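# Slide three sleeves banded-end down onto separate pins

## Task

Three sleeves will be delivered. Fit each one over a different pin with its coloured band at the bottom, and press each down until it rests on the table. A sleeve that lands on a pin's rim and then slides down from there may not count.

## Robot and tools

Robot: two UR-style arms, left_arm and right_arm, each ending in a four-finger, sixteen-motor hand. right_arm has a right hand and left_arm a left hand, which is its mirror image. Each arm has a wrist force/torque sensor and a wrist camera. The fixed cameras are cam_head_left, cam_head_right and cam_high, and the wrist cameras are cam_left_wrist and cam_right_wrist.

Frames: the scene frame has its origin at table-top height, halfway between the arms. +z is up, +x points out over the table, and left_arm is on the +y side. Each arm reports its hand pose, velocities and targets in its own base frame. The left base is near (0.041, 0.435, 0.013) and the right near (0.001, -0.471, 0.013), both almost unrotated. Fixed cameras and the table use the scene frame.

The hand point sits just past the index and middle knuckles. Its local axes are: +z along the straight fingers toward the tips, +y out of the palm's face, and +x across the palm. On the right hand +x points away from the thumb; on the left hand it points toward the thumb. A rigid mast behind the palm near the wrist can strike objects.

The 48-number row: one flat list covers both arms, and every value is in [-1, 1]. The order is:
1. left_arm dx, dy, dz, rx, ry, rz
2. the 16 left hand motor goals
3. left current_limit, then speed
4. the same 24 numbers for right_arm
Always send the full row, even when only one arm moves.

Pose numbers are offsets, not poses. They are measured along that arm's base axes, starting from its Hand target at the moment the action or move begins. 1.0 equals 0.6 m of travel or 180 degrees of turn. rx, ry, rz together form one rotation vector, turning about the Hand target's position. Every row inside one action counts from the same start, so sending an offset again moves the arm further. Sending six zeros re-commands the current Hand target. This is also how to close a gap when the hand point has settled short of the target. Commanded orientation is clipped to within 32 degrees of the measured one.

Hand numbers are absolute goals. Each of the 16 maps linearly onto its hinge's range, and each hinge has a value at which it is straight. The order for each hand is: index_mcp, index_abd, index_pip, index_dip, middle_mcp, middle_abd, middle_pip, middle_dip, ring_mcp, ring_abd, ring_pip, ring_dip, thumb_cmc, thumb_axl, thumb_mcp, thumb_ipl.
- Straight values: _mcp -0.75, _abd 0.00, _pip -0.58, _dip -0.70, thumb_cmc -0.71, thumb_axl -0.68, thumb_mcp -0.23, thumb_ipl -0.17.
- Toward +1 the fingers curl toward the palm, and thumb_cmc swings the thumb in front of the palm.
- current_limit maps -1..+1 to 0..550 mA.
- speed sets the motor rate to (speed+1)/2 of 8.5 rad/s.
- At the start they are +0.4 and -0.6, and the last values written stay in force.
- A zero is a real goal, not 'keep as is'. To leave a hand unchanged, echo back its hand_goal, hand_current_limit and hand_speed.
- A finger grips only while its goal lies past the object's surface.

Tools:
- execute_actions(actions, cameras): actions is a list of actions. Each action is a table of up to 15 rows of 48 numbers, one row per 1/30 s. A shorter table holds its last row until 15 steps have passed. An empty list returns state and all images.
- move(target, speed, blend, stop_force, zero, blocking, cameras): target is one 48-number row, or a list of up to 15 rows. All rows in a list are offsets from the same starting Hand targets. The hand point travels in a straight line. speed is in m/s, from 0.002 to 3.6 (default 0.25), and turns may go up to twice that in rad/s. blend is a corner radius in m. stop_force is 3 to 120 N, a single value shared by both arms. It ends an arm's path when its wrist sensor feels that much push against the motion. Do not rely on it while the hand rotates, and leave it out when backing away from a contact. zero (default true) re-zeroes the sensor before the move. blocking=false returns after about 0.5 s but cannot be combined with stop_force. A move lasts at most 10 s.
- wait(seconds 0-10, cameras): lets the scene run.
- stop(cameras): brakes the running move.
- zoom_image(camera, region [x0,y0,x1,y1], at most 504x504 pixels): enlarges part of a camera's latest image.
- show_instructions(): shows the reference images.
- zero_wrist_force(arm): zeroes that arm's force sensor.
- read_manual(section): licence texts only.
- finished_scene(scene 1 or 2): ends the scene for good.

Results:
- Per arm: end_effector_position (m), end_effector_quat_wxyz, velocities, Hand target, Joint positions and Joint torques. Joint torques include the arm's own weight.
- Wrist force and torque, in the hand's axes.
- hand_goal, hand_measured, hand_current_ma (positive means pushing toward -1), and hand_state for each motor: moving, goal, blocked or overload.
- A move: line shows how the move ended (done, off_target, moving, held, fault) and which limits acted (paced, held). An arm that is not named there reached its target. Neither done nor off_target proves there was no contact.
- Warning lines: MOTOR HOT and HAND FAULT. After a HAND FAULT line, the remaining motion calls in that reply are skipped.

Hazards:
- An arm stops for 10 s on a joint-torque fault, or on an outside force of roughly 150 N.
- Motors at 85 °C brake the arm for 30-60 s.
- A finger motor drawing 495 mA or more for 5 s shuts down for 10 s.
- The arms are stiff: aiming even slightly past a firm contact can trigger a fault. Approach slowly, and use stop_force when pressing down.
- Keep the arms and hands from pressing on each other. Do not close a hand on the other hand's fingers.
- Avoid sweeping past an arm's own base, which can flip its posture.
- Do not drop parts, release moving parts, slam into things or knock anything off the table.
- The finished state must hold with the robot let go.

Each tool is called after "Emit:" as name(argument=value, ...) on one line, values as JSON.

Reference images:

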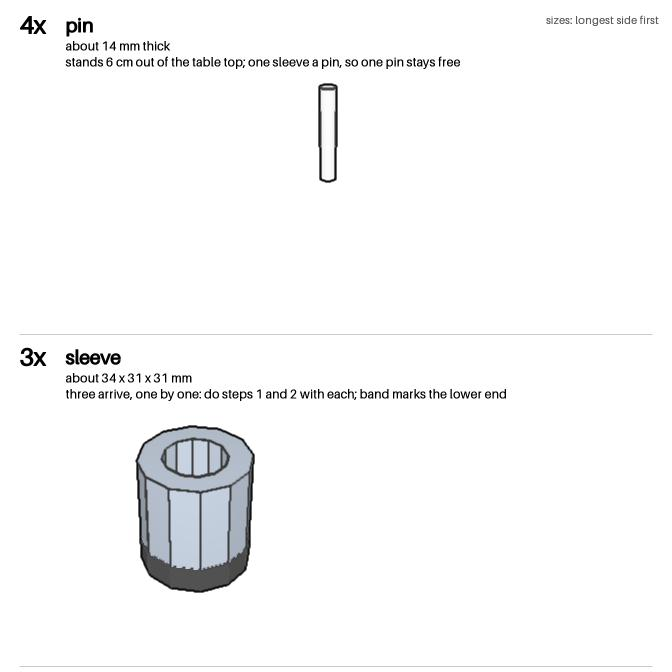

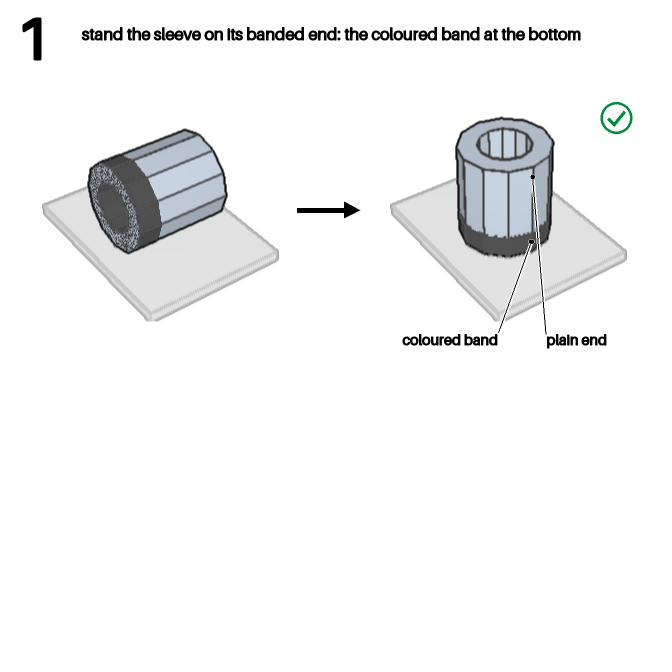

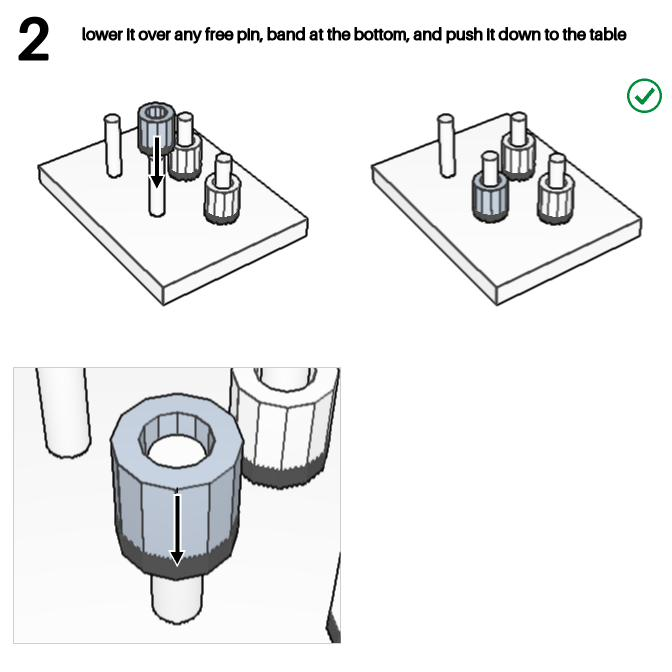

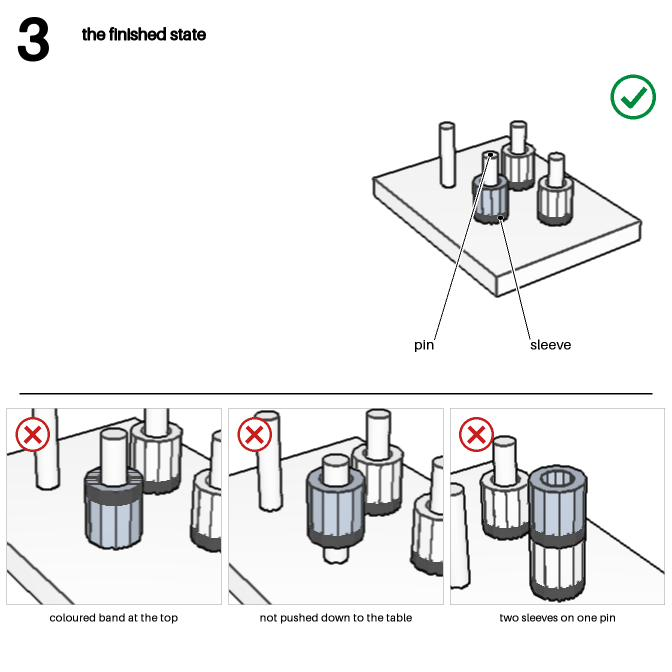

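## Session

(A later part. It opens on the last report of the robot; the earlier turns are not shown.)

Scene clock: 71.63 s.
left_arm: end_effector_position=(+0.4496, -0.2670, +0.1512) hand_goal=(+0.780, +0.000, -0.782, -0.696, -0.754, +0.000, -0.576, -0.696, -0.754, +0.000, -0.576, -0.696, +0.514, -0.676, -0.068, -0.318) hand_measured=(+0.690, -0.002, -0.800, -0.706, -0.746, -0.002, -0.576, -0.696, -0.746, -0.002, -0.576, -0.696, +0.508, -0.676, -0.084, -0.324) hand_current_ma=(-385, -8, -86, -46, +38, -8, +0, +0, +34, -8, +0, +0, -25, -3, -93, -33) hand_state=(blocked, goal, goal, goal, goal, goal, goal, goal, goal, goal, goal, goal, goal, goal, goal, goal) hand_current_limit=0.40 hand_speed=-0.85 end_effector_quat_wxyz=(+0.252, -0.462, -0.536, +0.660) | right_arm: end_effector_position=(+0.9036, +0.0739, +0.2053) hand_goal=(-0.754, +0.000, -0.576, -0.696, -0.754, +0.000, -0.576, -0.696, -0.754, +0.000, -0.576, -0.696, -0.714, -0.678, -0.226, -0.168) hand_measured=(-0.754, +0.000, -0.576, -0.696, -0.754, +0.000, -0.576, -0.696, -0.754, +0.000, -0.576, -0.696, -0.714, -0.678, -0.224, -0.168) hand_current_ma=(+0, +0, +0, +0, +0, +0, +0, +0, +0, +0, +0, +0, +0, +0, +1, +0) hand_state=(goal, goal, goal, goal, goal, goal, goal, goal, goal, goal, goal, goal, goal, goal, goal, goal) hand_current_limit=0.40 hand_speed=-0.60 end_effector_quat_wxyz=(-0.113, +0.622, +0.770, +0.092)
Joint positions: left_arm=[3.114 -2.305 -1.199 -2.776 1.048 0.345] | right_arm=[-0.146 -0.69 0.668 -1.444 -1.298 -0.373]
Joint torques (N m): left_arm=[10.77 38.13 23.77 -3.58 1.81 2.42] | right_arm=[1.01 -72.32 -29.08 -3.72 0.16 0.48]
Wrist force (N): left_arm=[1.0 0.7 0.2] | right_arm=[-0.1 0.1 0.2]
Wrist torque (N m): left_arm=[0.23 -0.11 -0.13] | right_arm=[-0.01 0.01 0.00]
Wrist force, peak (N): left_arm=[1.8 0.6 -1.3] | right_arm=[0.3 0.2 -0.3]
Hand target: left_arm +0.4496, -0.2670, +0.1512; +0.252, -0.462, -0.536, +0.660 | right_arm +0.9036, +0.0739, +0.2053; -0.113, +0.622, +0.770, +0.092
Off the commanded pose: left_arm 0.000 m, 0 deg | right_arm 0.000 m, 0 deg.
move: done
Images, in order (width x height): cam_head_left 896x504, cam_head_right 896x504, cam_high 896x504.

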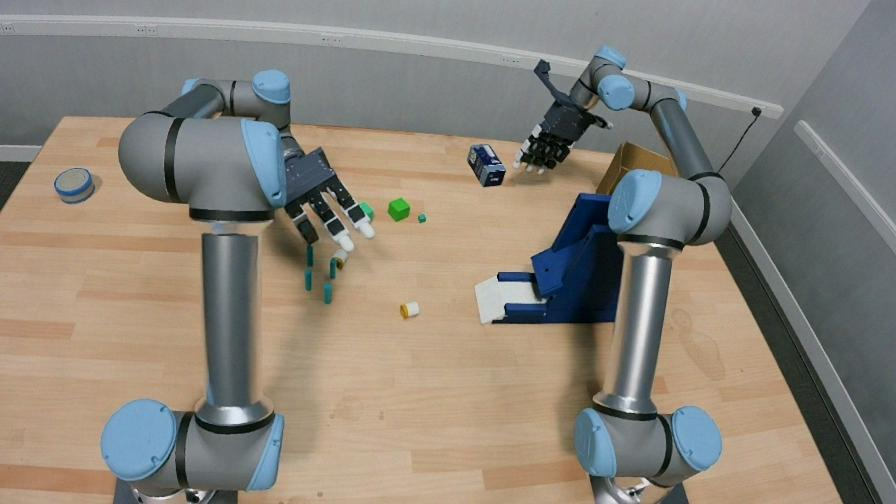

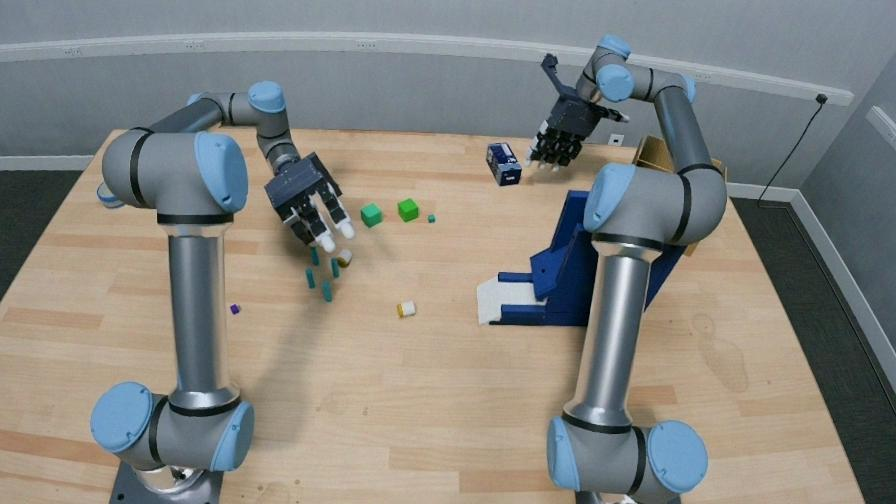

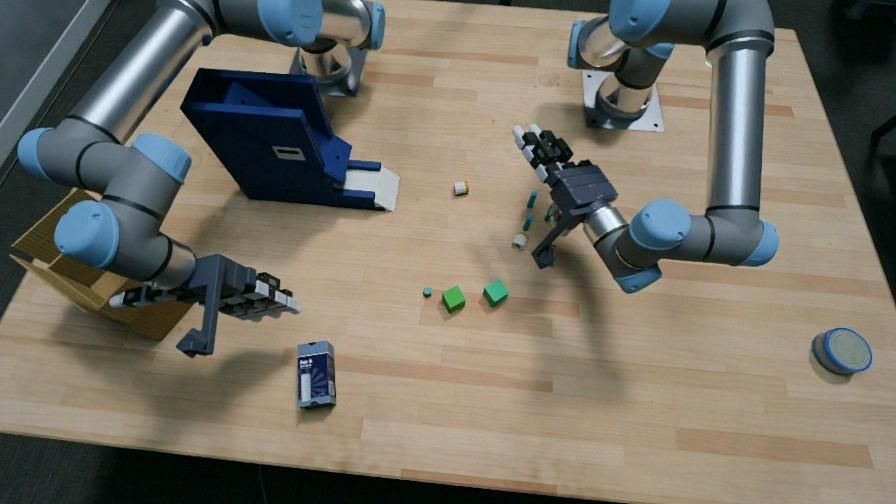

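Emit:
move(target=[0.0555,-0.0413,0,0,0,0.2333, 0.781,0,-0.781,-0.6957, -0.754,0,-0.576,-0.696, -0.754,0,-0.576,-0.696, 0.5143,-0.6766,-0.0674,-0.3189, 0.4,-0.85, 0,0,0,0,0,0,-0.754,0,-0.576,-0.696,-0.754,0,-0.576,-0.696,-0.754,0,-0.576,-0.696,-0.714,-0.678,-0.226,-0.168,0.4,-0.6], speed=0.2, cameras=["cam_high", "cam_head_right", "cam_head_left"])

Emit:
zoom_image(camera="cam_high", region=[510, 170, 590, 250])

Emit:
zoom_image(camera="cam_head_right", region=[280, 200, 350, 270])

Emit:
zoom_image(camera="cam_head_left", region=[280, 200, 350, 270])

Scene clock: 77.00 s.
left_arm: end_effector_position=(+0.4829, -0.2918, +0.1512) hand_goal=(+0.780, +0.000, -0.782, -0.696, -0.754, +0.000, -0.576, -0.696, -0.754, +0.000, -0.576, -0.696, +0.514, -0.676, -0.068, -0.318) hand_measured=(+0.690, -0.002, -0.800, -0.706, -0.746, -0.002, -0.576, -0.696, -0.746, -0.002, -0.576, -0.696, +0.508, -0.676, -0.084, -0.324) hand_current_ma=(-385, -8, -86, -46, +38, -8, +0, +0, +34, -8, +0, +0, -25, -3, -93, -33) hand_state=(blocked, goal, goal, goal, goal, goal, goal, goal, goal, goal, goal, goal, goal, goal, goal, goal) hand_current_limit=0.40 hand_speed=-0.85 end_effector_quat_wxyz=(+0.001, +0.240, +0.666, -0.706) | right_arm: end_effector_position=(+0.9036, +0.0739, +0.2053) hand_goal=(-0.754, +0.000, -0.576, -0.696, -0.754, +0.000, -0.576, -0.696, -0.754, +0.000, -0.576, -0.696, -0.714, -0.678, -0.226, -0.168) hand_measured=(-0.754, +0.000, -0.576, -0.696, -0.754, +0.000, -0.576, -0.696, -0.754, +0.000, -0.576, -0.696, -0.714, -0.678, -0.224, -0.168) hand_current_ma=(+0, +0, +0, +0, +0, +0, +0, +0, +0, +0, +0, +0, +0, +0, +1, +0) hand_state=(goal, goal, goal, goal, goal, goal, goal, goal, goal, goal, goal, goal, goal, goal, goal, goal) hand_current_limit=0.40 hand_speed=-0.60 end_effector_quat_wxyz=(-0.113, +0.622, +0.770, +0.092)
Joint positions: left_arm=[3.251 -2.066 -1.602 -2.608 0.453 0.34] | right_arm=[-0.146 -0.69 0.668 -1.444 -1.298 -0.373]
Joint torques (N m): left_arm=[10.79 42.43 8.75 0.87 -2.08 -2.7] | right_arm=[0.81 -72.32 -29.91 -3.85 0.05 0.49]
Wrist force (N): left_arm=[0.9 0.6 -0.3] | right_arm=[0.1 0.0 0.3]
Wrist torque (N m): left_arm=[0.24 -0.12 -0.02] | right_arm=[-0.04 -0.01 0.00]
Wrist force, peak (N): left_arm=[1.7 0.8 -0.2] | right_arm=[0.5 0.3 -0.1]
Hand target: left_arm +0.4829, -0.2918, +0.1512; +0.001, +0.240, +0.667, -0.706 | right_arm +0.9036, +0.0739, +0.2053; -0.113, +0.622, +0.770, +0.092
Off the commanded pose: left_arm 0.000 m, 0 deg | right_arm 0.000 m, 0 deg.
move: done
Images, in order (width x height): cam_head_left 896x504, cam_head_right 896x504, cam_high 896x504.

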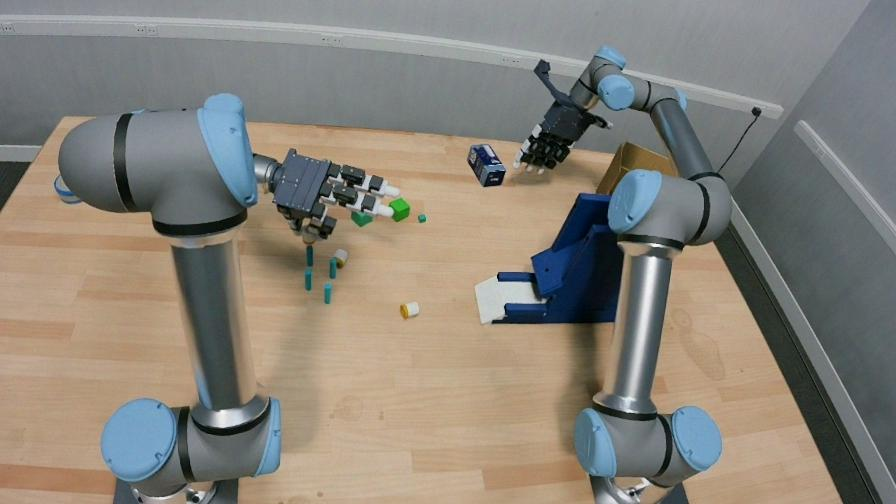

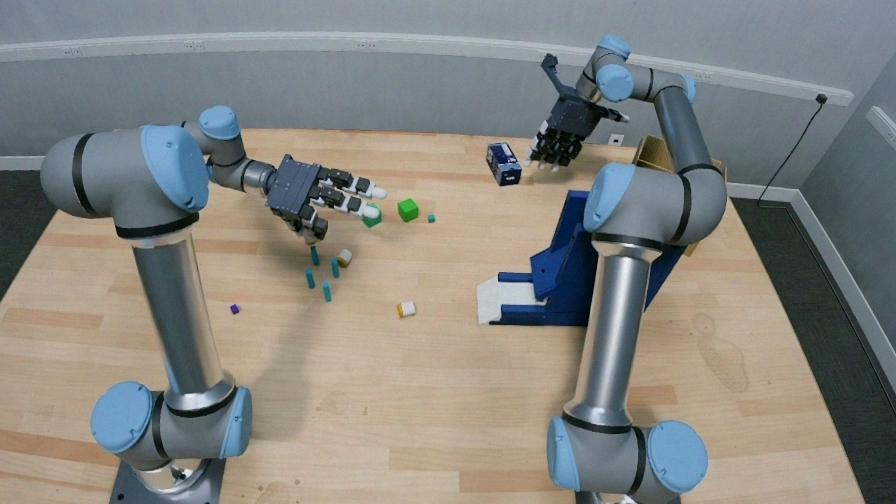

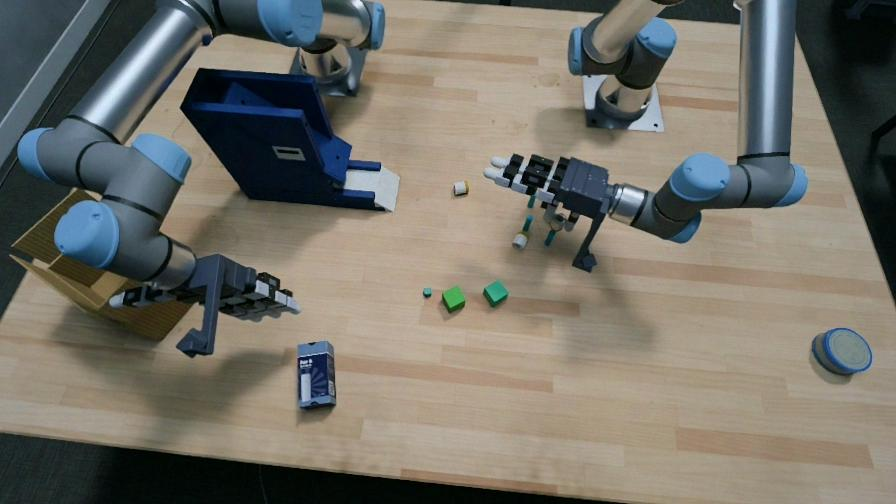

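Scaled by 6.300 from the camera's 896x504 image, which has a finer 1280x720 frame.

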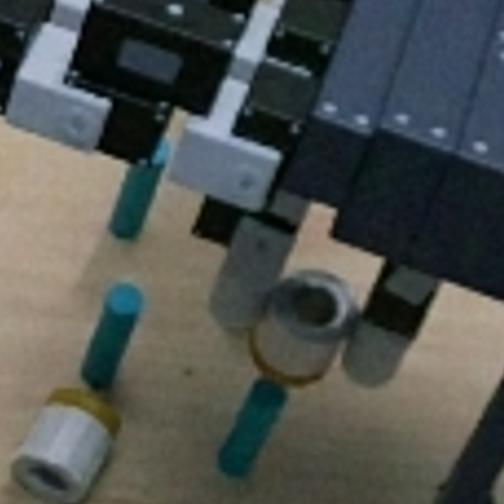

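Scaled by 7.200 from the camera's 896x504 image, which has a finer 1280x720 frame.

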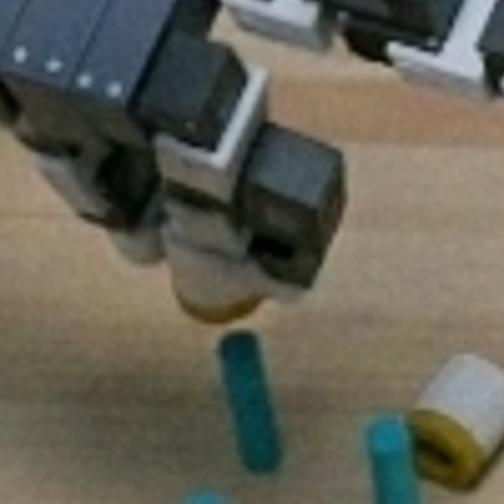

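Scaled by 7.200 from the camera's 896x504 image, which has a finer 1280x720 frame.

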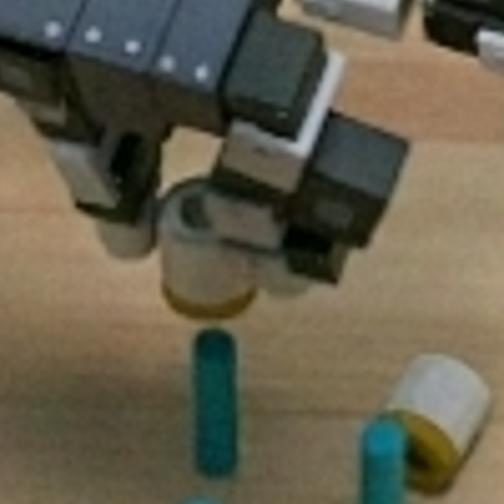

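Emit:
move(target=[0,-0.0027,-0.04,0,0,0, 0.781,0,-0.781,-0.6957, -0.754,0,-0.576,-0.696, -0.754,0,-0.576,-0.696, 0.5143,-0.6766,-0.0674,-0.3189, 0.4,-0.85, 0,0,0,0,0,0,-0.754,0,-0.576,-0.696,-0.754,0,-0.576,-0.696,-0.754,0,-0.576,-0.696,-0.714,-0.678,-0.226,-0.168,0.4,-0.6], speed=0.06, cameras=["cam_high", "cam_head_right", "cam_head_left"])

Emit:
zoom_image(camera="cam_high", region=[525, 195, 585, 255])

Emit:
zoom_image(camera="cam_head_right", region=[285, 215, 345, 275])

Emit:
zoom_image(camera="cam_head_left", region=[285, 215, 345, 275])

Scene clock: 79.87 s.
left_arm: end_effector_position=(+0.4829, -0.2934, +0.1272) hand_goal=(+0.780, +0.000, -0.782, -0.696, -0.754, +0.000, -0.576, -0.696, -0.754, +0.000, -0.576, -0.696, +0.514, -0.676, -0.068, -0.318) hand_measured=(+0.690, -0.002, -0.800, -0.706, -0.746, -0.002, -0.576, -0.696, -0.746, -0.002, -0.576, -0.696, +0.508, -0.676, -0.084, -0.324) hand_current_ma=(-385, -8, -86, -46, +38, -8, +0, +0, +34, -8, +0, +0, -25, -3, -93, -33) hand_state=(blocked, goal, goal, goal, goal, goal, goal, goal, goal, goal, goal, goal, goal, goal, goal, goal) hand_current_limit=0.40 hand_speed=-0.85 end_effector_quat_wxyz=(+0.001, +0.240, +0.666, -0.706) | right_arm: end_effector_position=(+0.9036, +0.0739, +0.2053) hand_goal=(-0.754, +0.000, -0.576, -0.696, -0.754, +0.000, -0.576, -0.696, -0.754, +0.000, -0.576, -0.696, -0.714, -0.678, -0.226, -0.168) hand_measured=(-0.754, +0.000, -0.576, -0.696, -0.754, +0.000, -0.576, -0.696, -0.754, +0.000, -0.576, -0.696, -0.714, -0.678, -0.224, -0.168) hand_current_ma=(+0, +0, +0, +0, +0, +0, +0, +0, +0, +0, +0, +0, +0, +0, +1, +0) hand_state=(goal, goal, goal, goal, goal, goal, goal, goal, goal, goal, goal, goal, goal, goal, goal, goal) hand_current_limit=0.40 hand_speed=-0.60 end_effector_quat_wxyz=(-0.113, +0.622, +0.770, +0.092)
Joint positions: left_arm=[3.248 -2.096 -1.625 -2.554 0.45 0.34] | right_arm=[-0.146 -0.69 0.668 -1.444 -1.298 -0.373]
Joint torques (N m): left_arm=[-9.17 29.97 6.97 0.93 -2.21 -2.61] | right_arm=[0.48 -72.77 -29.88 -3.83 0.01 0.65]
Wrist force (N): left_arm=[1.3 0.5 -0.5] | right_arm=[0.0 0.1 -0.1]
Wrist torque (N m): left_arm=[0.24 -0.19 0.02] | right_arm=[0.02 0.01 -0.01]
Wrist force, peak (N): left_arm=[1.6 0.8 0.1] | right_arm=[0.1 0.3 0.4]
Hand target: left_arm +0.4829, -0.2934, +0.1272; +0.001, +0.240, +0.667, -0.706 | right_arm +0.9036, +0.0739, +0.2053; -0.113, +0.622, +0.770, +0.092
Off the commanded pose: left_arm 0.000 m, 0 deg | right_arm 0.000 m, 0 deg.
move: done
Images, in order (width x height): cam_head_left 896x504, cam_head_right 896x504, cam_high 896x504.

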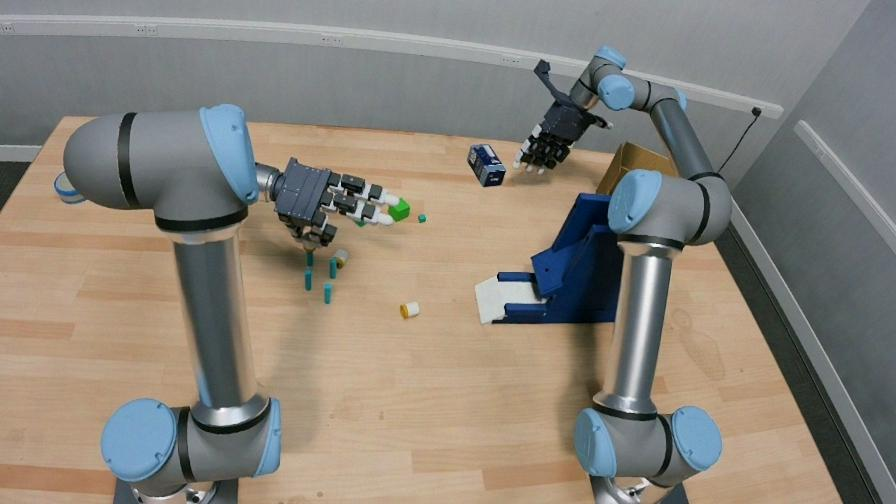

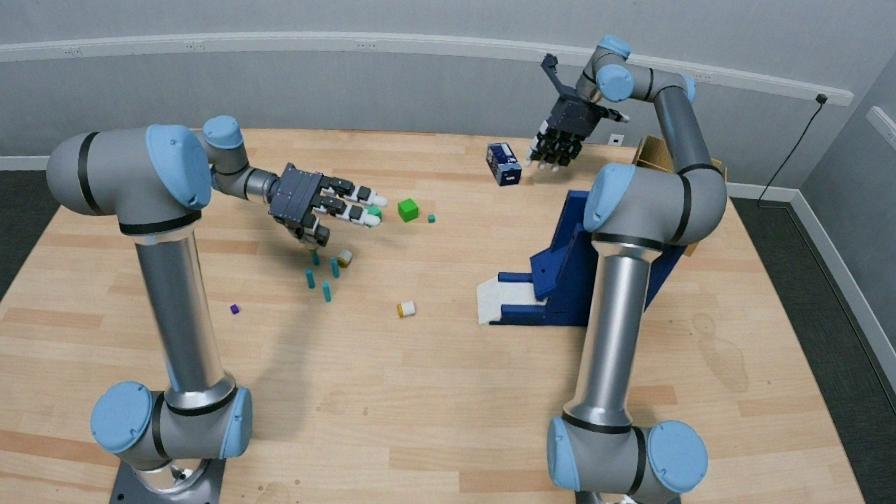

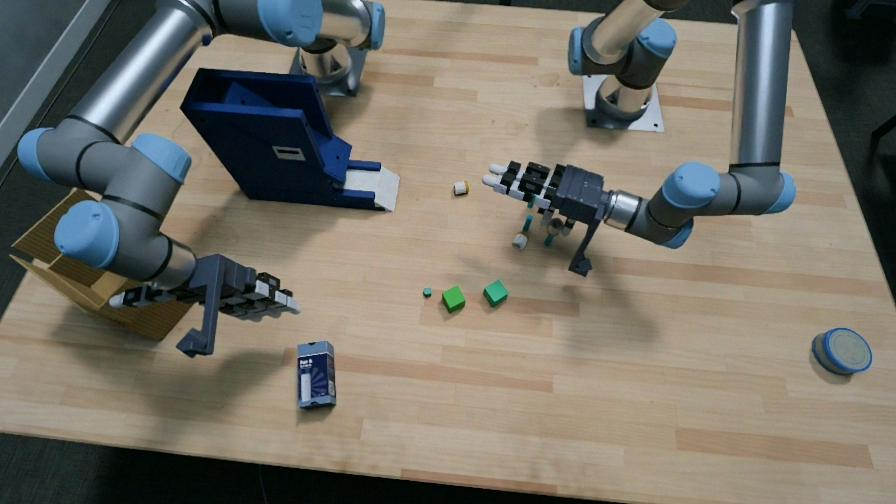

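Scaled by 8.400 from the camera's 896x504 image, which has a finer 1280x720 frame.

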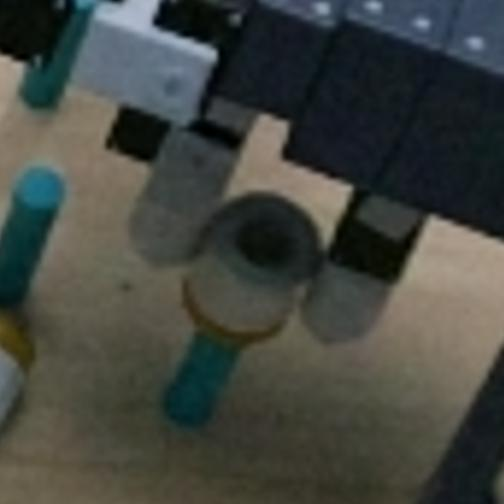

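Scaled by 8.400 from the camera's 896x504 image, which has a finer 1280x720 frame.

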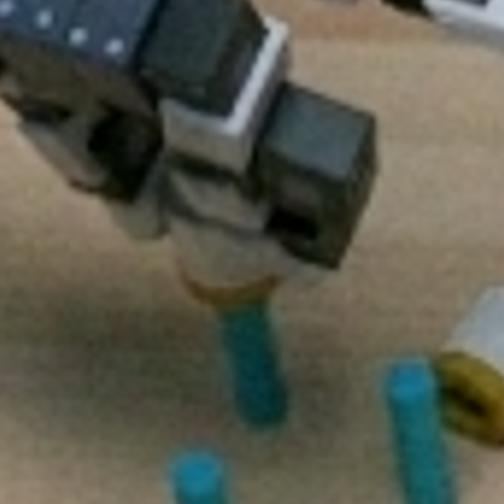

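Scaled by 8.400 from the camera's 896x504 image, which has a finer 1280x720 frame.

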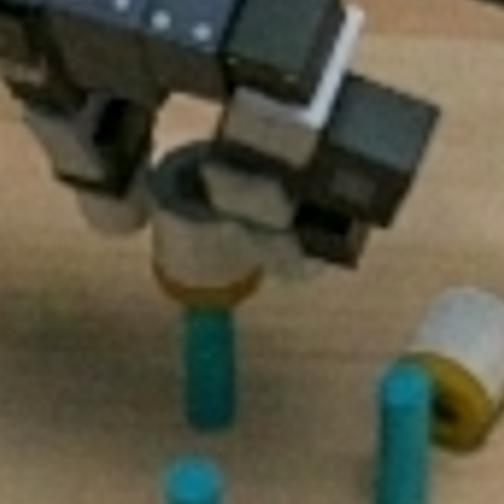

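Emit:
move(target=[0.0025,-0.0013,-0.0033,0,0,0, 0.781,0,-0.781,-0.6957, -0.754,0,-0.576,-0.696, -0.754,0,-0.576,-0.696, 0.5143,-0.6766,-0.0674,-0.3189, 0.4,-0.85, 0,0,0,0,0,0,-0.754,0,-0.576,-0.696,-0.754,0,-0.576,-0.696,-0.754,0,-0.576,-0.696,-0.714,-0.678,-0.226,-0.168,0.4,-0.6], speed=0.03)

Emit:
move(target=[0,0,-0.0333,0,0,0, 0.781,0,-0.781,-0.6957, -0.754,0,-0.576,-0.696, -0.754,0,-0.576,-0.696, 0.5143,-0.6766,-0.0674,-0.3189, 0.4,-0.85, 0,0,0,0,0,0,-0.754,0,-0.576,-0.696,-0.754,0,-0.576,-0.696,-0.754,0,-0.576,-0.696,-0.714,-0.678,-0.226,-0.168,0.4,-0.6], speed=0.015, stop_force=3, cameras=["cam_high", "cam_head_right", "cam_head_left"])

Emit:
zoom_image(camera="cam_high", region=[525, 195, 585, 255])

Emit:
zoom_image(camera="cam_head_right", region=[285, 215, 345, 275])

Emit:
zoom_image(camera="cam_head_left", region=[285, 215, 345, 275])

Scene clock: 81.70 s.
left_arm: end_effector_position=(+0.4844, -0.2942, +0.1252) hand_goal=(+0.780, +0.000, -0.782, -0.696, -0.754, +0.000, -0.576, -0.696, -0.754, +0.000, -0.576, -0.696, +0.514, -0.676, -0.068, -0.318) hand_measured=(+0.690, -0.002, -0.800, -0.706, -0.746, -0.002, -0.576, -0.696, -0.746, -0.002, -0.576, -0.696, +0.508, -0.676, -0.084, -0.324) hand_current_ma=(-385, -8, -86, -46, +38, -8, +0, +0, +34, -8, +0, +0, -25, -3, -93, -33) hand_state=(blocked, goal, goal, goal, goal, goal, goal, goal, goal, goal, goal, goal, goal, goal, goal, goal) hand_current_limit=0.40 hand_speed=-0.85 end_effector_quat_wxyz=(+0.001, +0.240, +0.667, -0.706) | right_arm: end_effector_position=(+0.9036, +0.0739, +0.2053) hand_goal=(-0.754, +0.000, -0.576, -0.696, -0.754, +0.000, -0.576, -0.696, -0.754, +0.000, -0.576, -0.696, -0.714, -0.678, -0.226, -0.168) hand_measured=(-0.754, +0.000, -0.576, -0.696, -0.754, +0.000, -0.576, -0.696, -0.754, +0.000, -0.576, -0.696, -0.714, -0.678, -0.224, -0.168) hand_current_ma=(+0, +0, +0, +0, +0, +0, +0, +0, +0, +0, +0, +0, +0, +0, +1, +0) hand_state=(goal, goal, goal, goal, goal, goal, goal, goal, goal, goal, goal, goal, goal, goal, goal, goal) hand_current_limit=0.40 hand_speed=-0.60 end_effector_quat_wxyz=(-0.113, +0.622, +0.770, +0.092)
Joint positions: left_arm=[3.246 -2.102 -1.622 -2.552 0.448 0.34] | right_arm=[-0.146 -0.69 0.668 -1.444 -1.298 -0.373]
Joint torques (N m): left_arm=[-9.67 30.33 22.48 0.99 -1.97 -2.76] | right_arm=[0.9 -72.58 -30.02 -3.8 -0.05 0.62]
Wrist force (N): left_arm=[1.4 0.2 -0.2] | right_arm=[0.0 0.3 -0.1]
Wrist torque (N m): left_arm=[0.19 -0.19 0.03] | right_arm=[0.05 0.01 0.00]
Wrist force, peak (N): left_arm=[1.8 0.7 0.0] | right_arm=[0.0 0.5 0.2]
Hand target: left_arm +0.4844, -0.2942, +0.1252; +0.001, +0.240, +0.667, -0.706 | right_arm +0.9036, +0.0739, +0.2053; -0.113, +0.622, +0.770, +0.092
Off the commanded pose: left_arm 0.000 m, 0 deg | right_arm 0.000 m, 0 deg.
move: done

Scene clock: 83.83 s.
left_arm: end_effector_position=(+0.4844, -0.2942, +0.1052) hand_goal=(+0.780, +0.000, -0.782, -0.696, -0.754, +0.000, -0.576, -0.696, -0.754, +0.000, -0.576, -0.696, +0.514, -0.676, -0.068, -0.318) hand_measured=(+0.690, -0.002, -0.800, -0.706, -0.746, -0.002, -0.576, -0.696, -0.746, -0.002, -0.576, -0.696, +0.508, -0.676, -0.084, -0.324) hand_current_ma=(-385, -8, -86, -46, +38, -8, +0, +0, +34, -8, +0, +0, -25, -3, -93, -33) hand_state=(blocked, goal, goal, goal, goal, goal, goal, goal, goal, goal, goal, goal, goal, goal, goal, goal) hand_current_limit=0.40 hand_speed=-0.85 end_effector_quat_wxyz=(+0.001, +0.240, +0.666, -0.706) | right_arm: end_effector_position=(+0.9036, +0.0739, +0.2053) hand_goal=(-0.754, +0.000, -0.576, -0.696, -0.754, +0.000, -0.576, -0.696, -0.754, +0.000, -0.576, -0.696, -0.714, -0.678, -0.226, -0.168) hand_measured=(-0.754, +0.000, -0.576, -0.696, -0.754, +0.000, -0.576, -0.696, -0.754, +0.000, -0.576, -0.696, -0.714, -0.678, -0.224, -0.168) hand_current_ma=(+0, +0, +0, +0, +0, +0, +0, +0, +0, +0, +0, +0, +0, +0, +1, +0) hand_state=(goal, goal, goal, goal, goal, goal, goal, goal, goal, goal, goal, goal, goal, goal, goal, goal) hand_current_limit=0.40 hand_speed=-0.60 end_effector_quat_wxyz=(-0.113, +0.622, +0.770, +0.092)
Joint positions: left_arm=[3.246 -2.129 -1.639 -2.508 0.448 0.34] | right_arm=[-0.146 -0.69 0.668 -1.444 -1.298 -0.373]
Joint torques (N m): left_arm=[-8.89 30.41 6.82 0.97 -1.18 -0.49] | right_arm=[0.27 -73.4 -30.09 -3.71 0.04 0.59]
Wrist force (N): left_arm=[1.4 0.3 -0.5] | right_arm=[0.1 0.0 -0.1]
Wrist torque (N m): left_arm=[0.21 -0.20 0.03] | right_arm=[0.01 -0.02 0.01]
Wrist force, peak (N): left_arm=[1.7 0.4 -0.1] | right_arm=[-0.1 0.5 -0.2]
Hand target: left_arm +0.4844, -0.2942, +0.1052; +0.001, +0.240, +0.667, -0.706 | right_arm +0.9036, +0.0739, +0.2053; -0.113, +0.622, +0.770, +0.092
Off the commanded pose: left_arm 0.000 m, 0 deg | right_arm 0.000 m, 0 deg.
move: done
Images, in order (width x height): cam_head_left 896x504, cam_head_right 896x504, cam_high 896x504.

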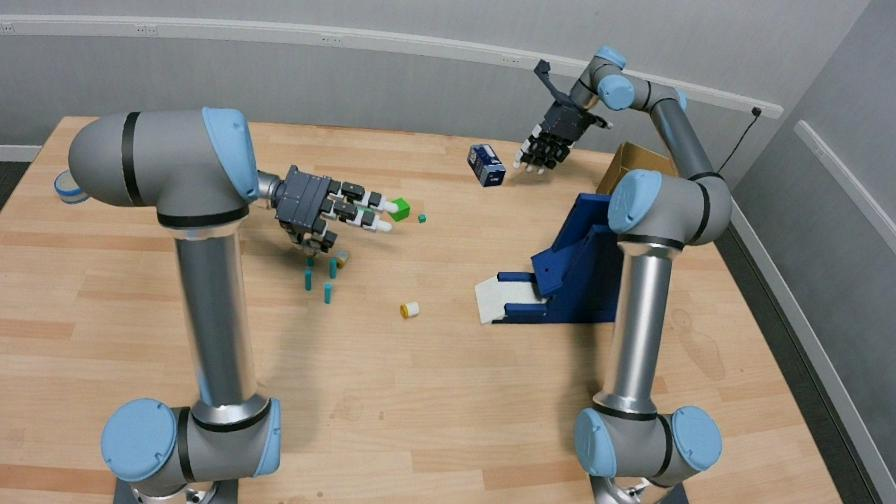

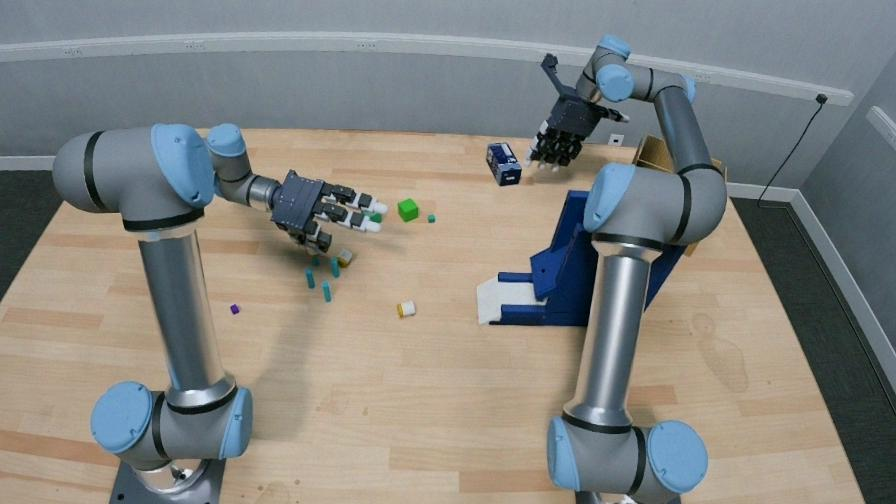

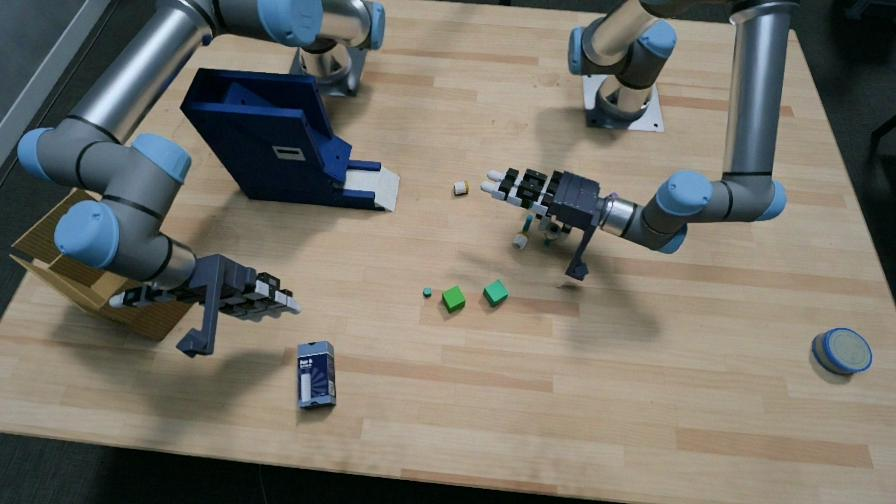

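Scaled by 8.400 from the camera's 896x504 image, which has a finer 1280x720 frame.

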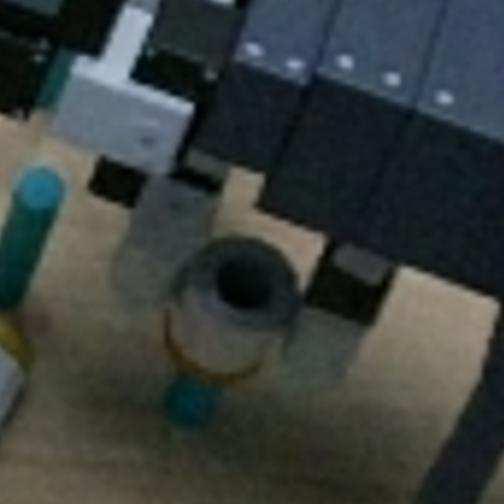

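Scaled by 8.400 from the camera's 896x504 image, which has a finer 1280x720 frame.

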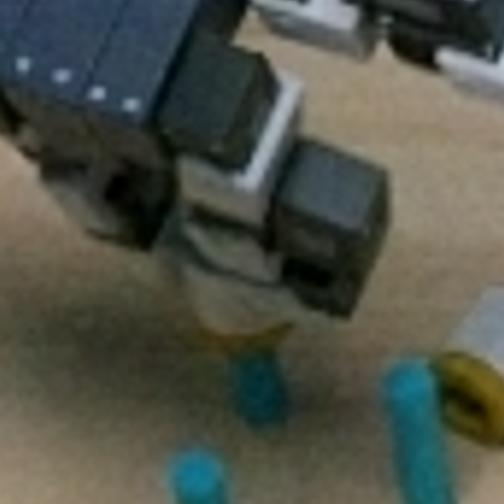

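Scaled by 8.400 from the camera's 896x504 image, which has a finer 1280x720 frame.

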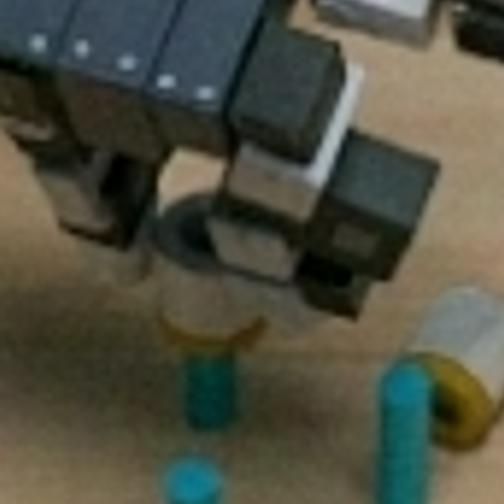

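Emit:
move(target=[0,0,-0.0742,0,0,0, 0.781,0,-0.781,-0.6957, -0.754,0,-0.576,-0.696, -0.754,0,-0.576,-0.696, 0.5143,-0.6766,-0.0674,-0.3189, 0.4,-0.85, 0,0,0,0,0,0,-0.754,0,-0.576,-0.696,-0.754,0,-0.576,-0.696,-0.754,0,-0.576,-0.696,-0.714,-0.678,-0.226,-0.168,0.4,-0.6], speed=0.025, stop_force=5, cameras=["cam_high", "cam_head_right", "cam_head_left"])

Emit:
zoom_image(camera="cam_high", region=[525, 195, 585, 255])

Emit:
zoom_image(camera="cam_head_left", region=[285, 215, 345, 275])

Scene clock: 86.90 s.
left_arm: end_effector_position=(+0.4844, -0.2942, +0.0607) hand_goal=(+0.780, +0.000, -0.782, -0.696, -0.754, +0.000, -0.576, -0.696, -0.754, +0.000, -0.576, -0.696, +0.514, -0.676, -0.068, -0.318) hand_measured=(+0.692, -0.002, -0.802, -0.706, -0.746, -0.002, -0.576, -0.696, -0.746, -0.002, -0.576, -0.696, +0.508, -0.676, -0.084, -0.324) hand_current_ma=(-385, -8, -87, -46, +38, -8, +0, +0, +34, -8, +0, +0, -24, -3, -93, -33) hand_state=(blocked, goal, goal, goal, goal, goal, goal, goal, goal, goal, goal, goal, goal, goal, goal, goal) hand_current_limit=0.40 hand_speed=-0.85 end_effector_quat_wxyz=(+0.001, +0.240, +0.666, -0.706) | right_arm: end_effector_position=(+0.9036, +0.0739, +0.2053) hand_goal=(-0.754, +0.000, -0.576, -0.696, -0.754, +0.000, -0.576, -0.696, -0.754, +0.000, -0.576, -0.696, -0.714, -0.678, -0.226, -0.168) hand_measured=(-0.754, +0.000, -0.576, -0.696, -0.754, +0.000, -0.576, -0.696, -0.754, +0.000, -0.576, -0.696, -0.714, -0.678, -0.224, -0.168) hand_current_ma=(+0, +0, +0, +0, +0, +0, +0, +0, +0, +0, +0, +0, +0, +0, +1, +0) hand_state=(goal, goal, goal, goal, goal, goal, goal, goal, goal, goal, goal, goal, goal, goal, goal, goal) hand_current_limit=0.40 hand_speed=-0.60 end_effector_quat_wxyz=(-0.113, +0.622, +0.770, +0.092)
Joint positions: left_arm=[3.246 -2.194 -1.668 -2.414 0.448 0.34] | right_arm=[-0.146 -0.69 0.668 -1.444 -1.298 -0.373]
Joint torques (N m): left_arm=[-3.45 31.44 6.29 1.21 0.54 -2.53] | right_arm=[0.8 -74.24 -30.52 -3.94 -0.06 0.61]
Wrist force (N): left_arm=[1.3 -0.5 0.3] | right_arm=[0.0 -0.1 0.0]
Wrist torque (N m): left_arm=[0.14 -0.22 0.03] | right_arm=[-0.01 0.00 -0.01]
Wrist force, peak (N): left_arm=[1.4 -1.1 0.1] | right_arm=[0.1 0.4 0.2]
Hand target: left_arm +0.4844, -0.2942, +0.0607; +0.001, +0.240, +0.667, -0.706 | right_arm +0.9036, +0.0739, +0.2053; -0.113, +0.622, +0.770, +0.092
Off the commanded pose: left_arm 0.000 m, 0 deg | right_arm 0.000 m, 0 deg.
move: done
Images, in order (width x height): cam_head_left 896x504, cam_head_right 896x504, cam_high 896x504.

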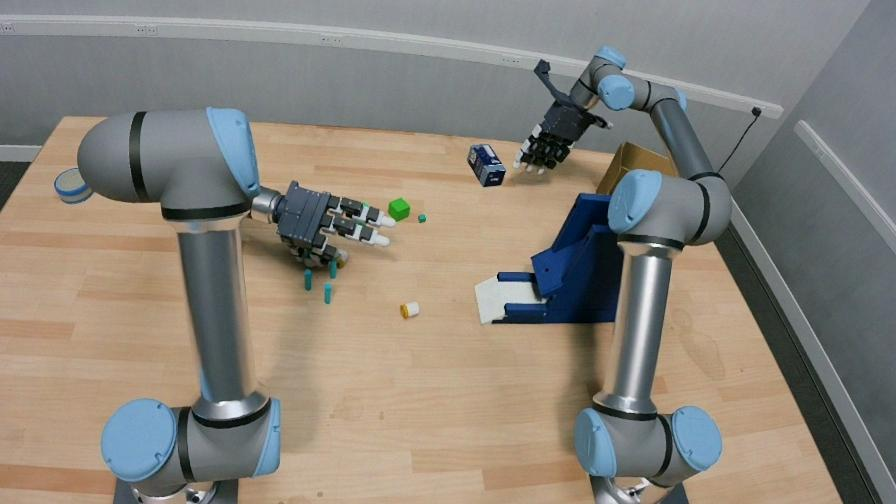

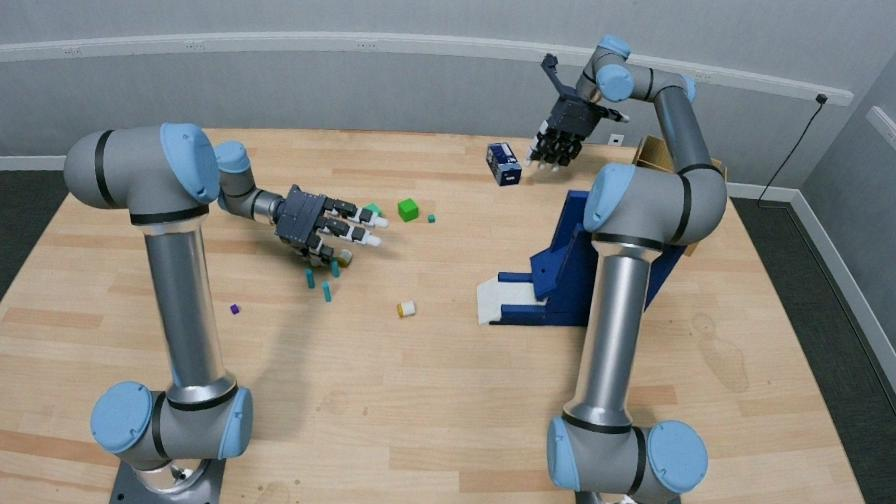

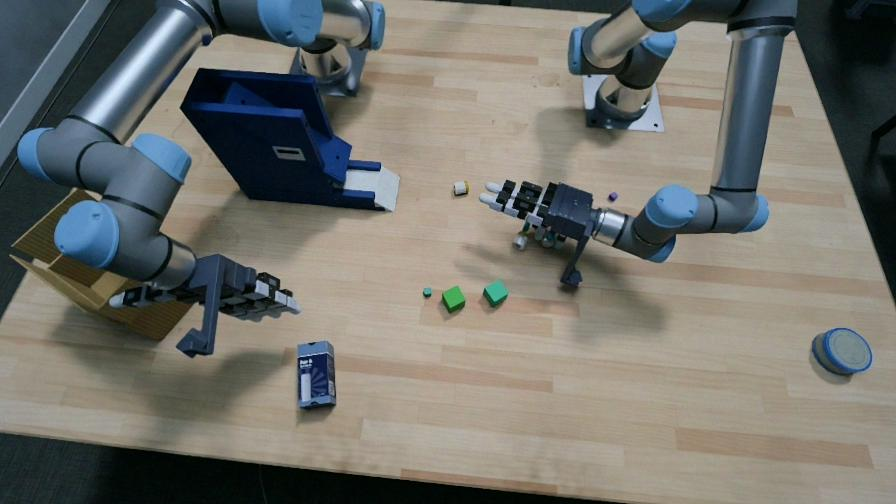

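Scaled by 8.400 from the camera's 896x504 image, which has a finer 1280x720 frame.

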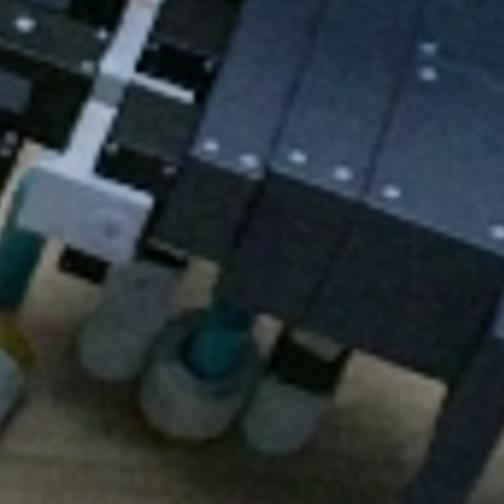

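Scaled by 8.400 from the camera's 896x504 image, which has a finer 1280x720 frame.

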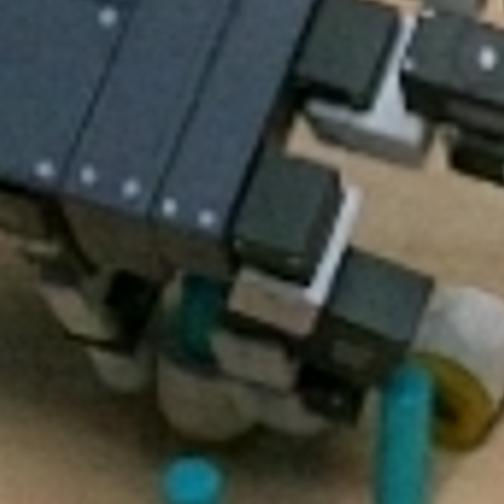

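Emit:
move(target=[0,0,-0.0067,0,0,0, 0.781,0,-0.781,-0.6957, -0.754,0,-0.576,-0.696, -0.754,0,-0.576,-0.696, 0.5143,-0.6766,-0.0674,-0.3189, 0.4,-0.85, 0,0,0,0,0,0,-0.754,0,-0.576,-0.696,-0.754,0,-0.576,-0.696,-0.754,0,-0.576,-0.696,-0.714,-0.678,-0.226,-0.168,0.4,-0.6], speed=0.015, stop_force=5, zero=false)

Scene clock: 88.40 s.
left_arm: end_effector_position=(+0.4844, -0.2942, +0.0567) hand_goal=(+0.780, +0.000, -0.782, -0.696, -0.754, +0.000, -0.576, -0.696, -0.754, +0.000, -0.576, -0.696, +0.514, -0.676, -0.068, -0.318) hand_measured=(+0.692, -0.002, -0.802, -0.706, -0.746, -0.002, -0.576, -0.696, -0.746, -0.002, -0.576, -0.696, +0.508, -0.676, -0.084, -0.324) hand_current_ma=(-385, -6, -90, -46, +38, -8, +0, +0, +34, -8, +0, +0, -23, -3, -93, -35) hand_state=(blocked, goal, goal, goal, goal, goal, goal, goal, goal, goal, goal, goal, goal, goal, goal, goal) hand_current_limit=0.40 hand_speed=-0.85 end_effector_quat_wxyz=(+0.001, +0.240, +0.667, -0.706) | right_arm: end_effector_position=(+0.9036, +0.0739, +0.2053) hand_goal=(-0.754, +0.000, -0.576, -0.696, -0.754, +0.000, -0.576, -0.696, -0.754, +0.000, -0.576, -0.696, -0.714, -0.678, -0.226, -0.168) hand_measured=(-0.754, +0.000, -0.576, -0.696, -0.754, +0.000, -0.576, -0.696, -0.754, +0.000, -0.576, -0.696, -0.714, -0.678, -0.224, -0.168) hand_current_ma=(+0, +0, +0, +0, +0, +0, +0, +0, +0, +0, +0, +0, +0, +0, +1, +0) hand_state=(goal, goal, goal, goal, goal, goal, goal, goal, goal, goal, goal, goal, goal, goal, goal, goal) hand_current_limit=0.40 hand_speed=-0.60 end_effector_quat_wxyz=(-0.113, +0.622, +0.770, +0.092)
Joint positions: left_arm=[3.246 -2.2 -1.67 -2.405 0.448 0.34] | right_arm=[-0.146 -0.69 0.668 -1.444 -1.298 -0.373]
Joint torques (N m): left_arm=[-5.07 31.46 5.04 1.2 -0.7 -1.86] | right_arm=[1.06 -74.37 -30.83 -3.72 -0.06 0.66]
Wrist force (N): left_arm=[1.1 -1.2 0.1] | right_arm=[0.3 0.2 -0.1]
Wrist torque (N m): left_arm=[0.13 -0.19 0.00] | right_arm=[0.03 -0.03 0.04]
Wrist force, peak (N): left_arm=[1.4 -1.7 0.1] | right_arm=[0.2 0.5 0.1]
Hand target: left_arm +0.4844, -0.2942, +0.0567; +0.001, +0.240, +0.667, -0.706 | right_arm +0.9036, +0.0739, +0.2053; -0.113, +0.622, +0.770, +0.092
Off the commanded pose: left_arm 0.000 m, 0 deg | right_arm 0.000 m, 0 deg.
move: done


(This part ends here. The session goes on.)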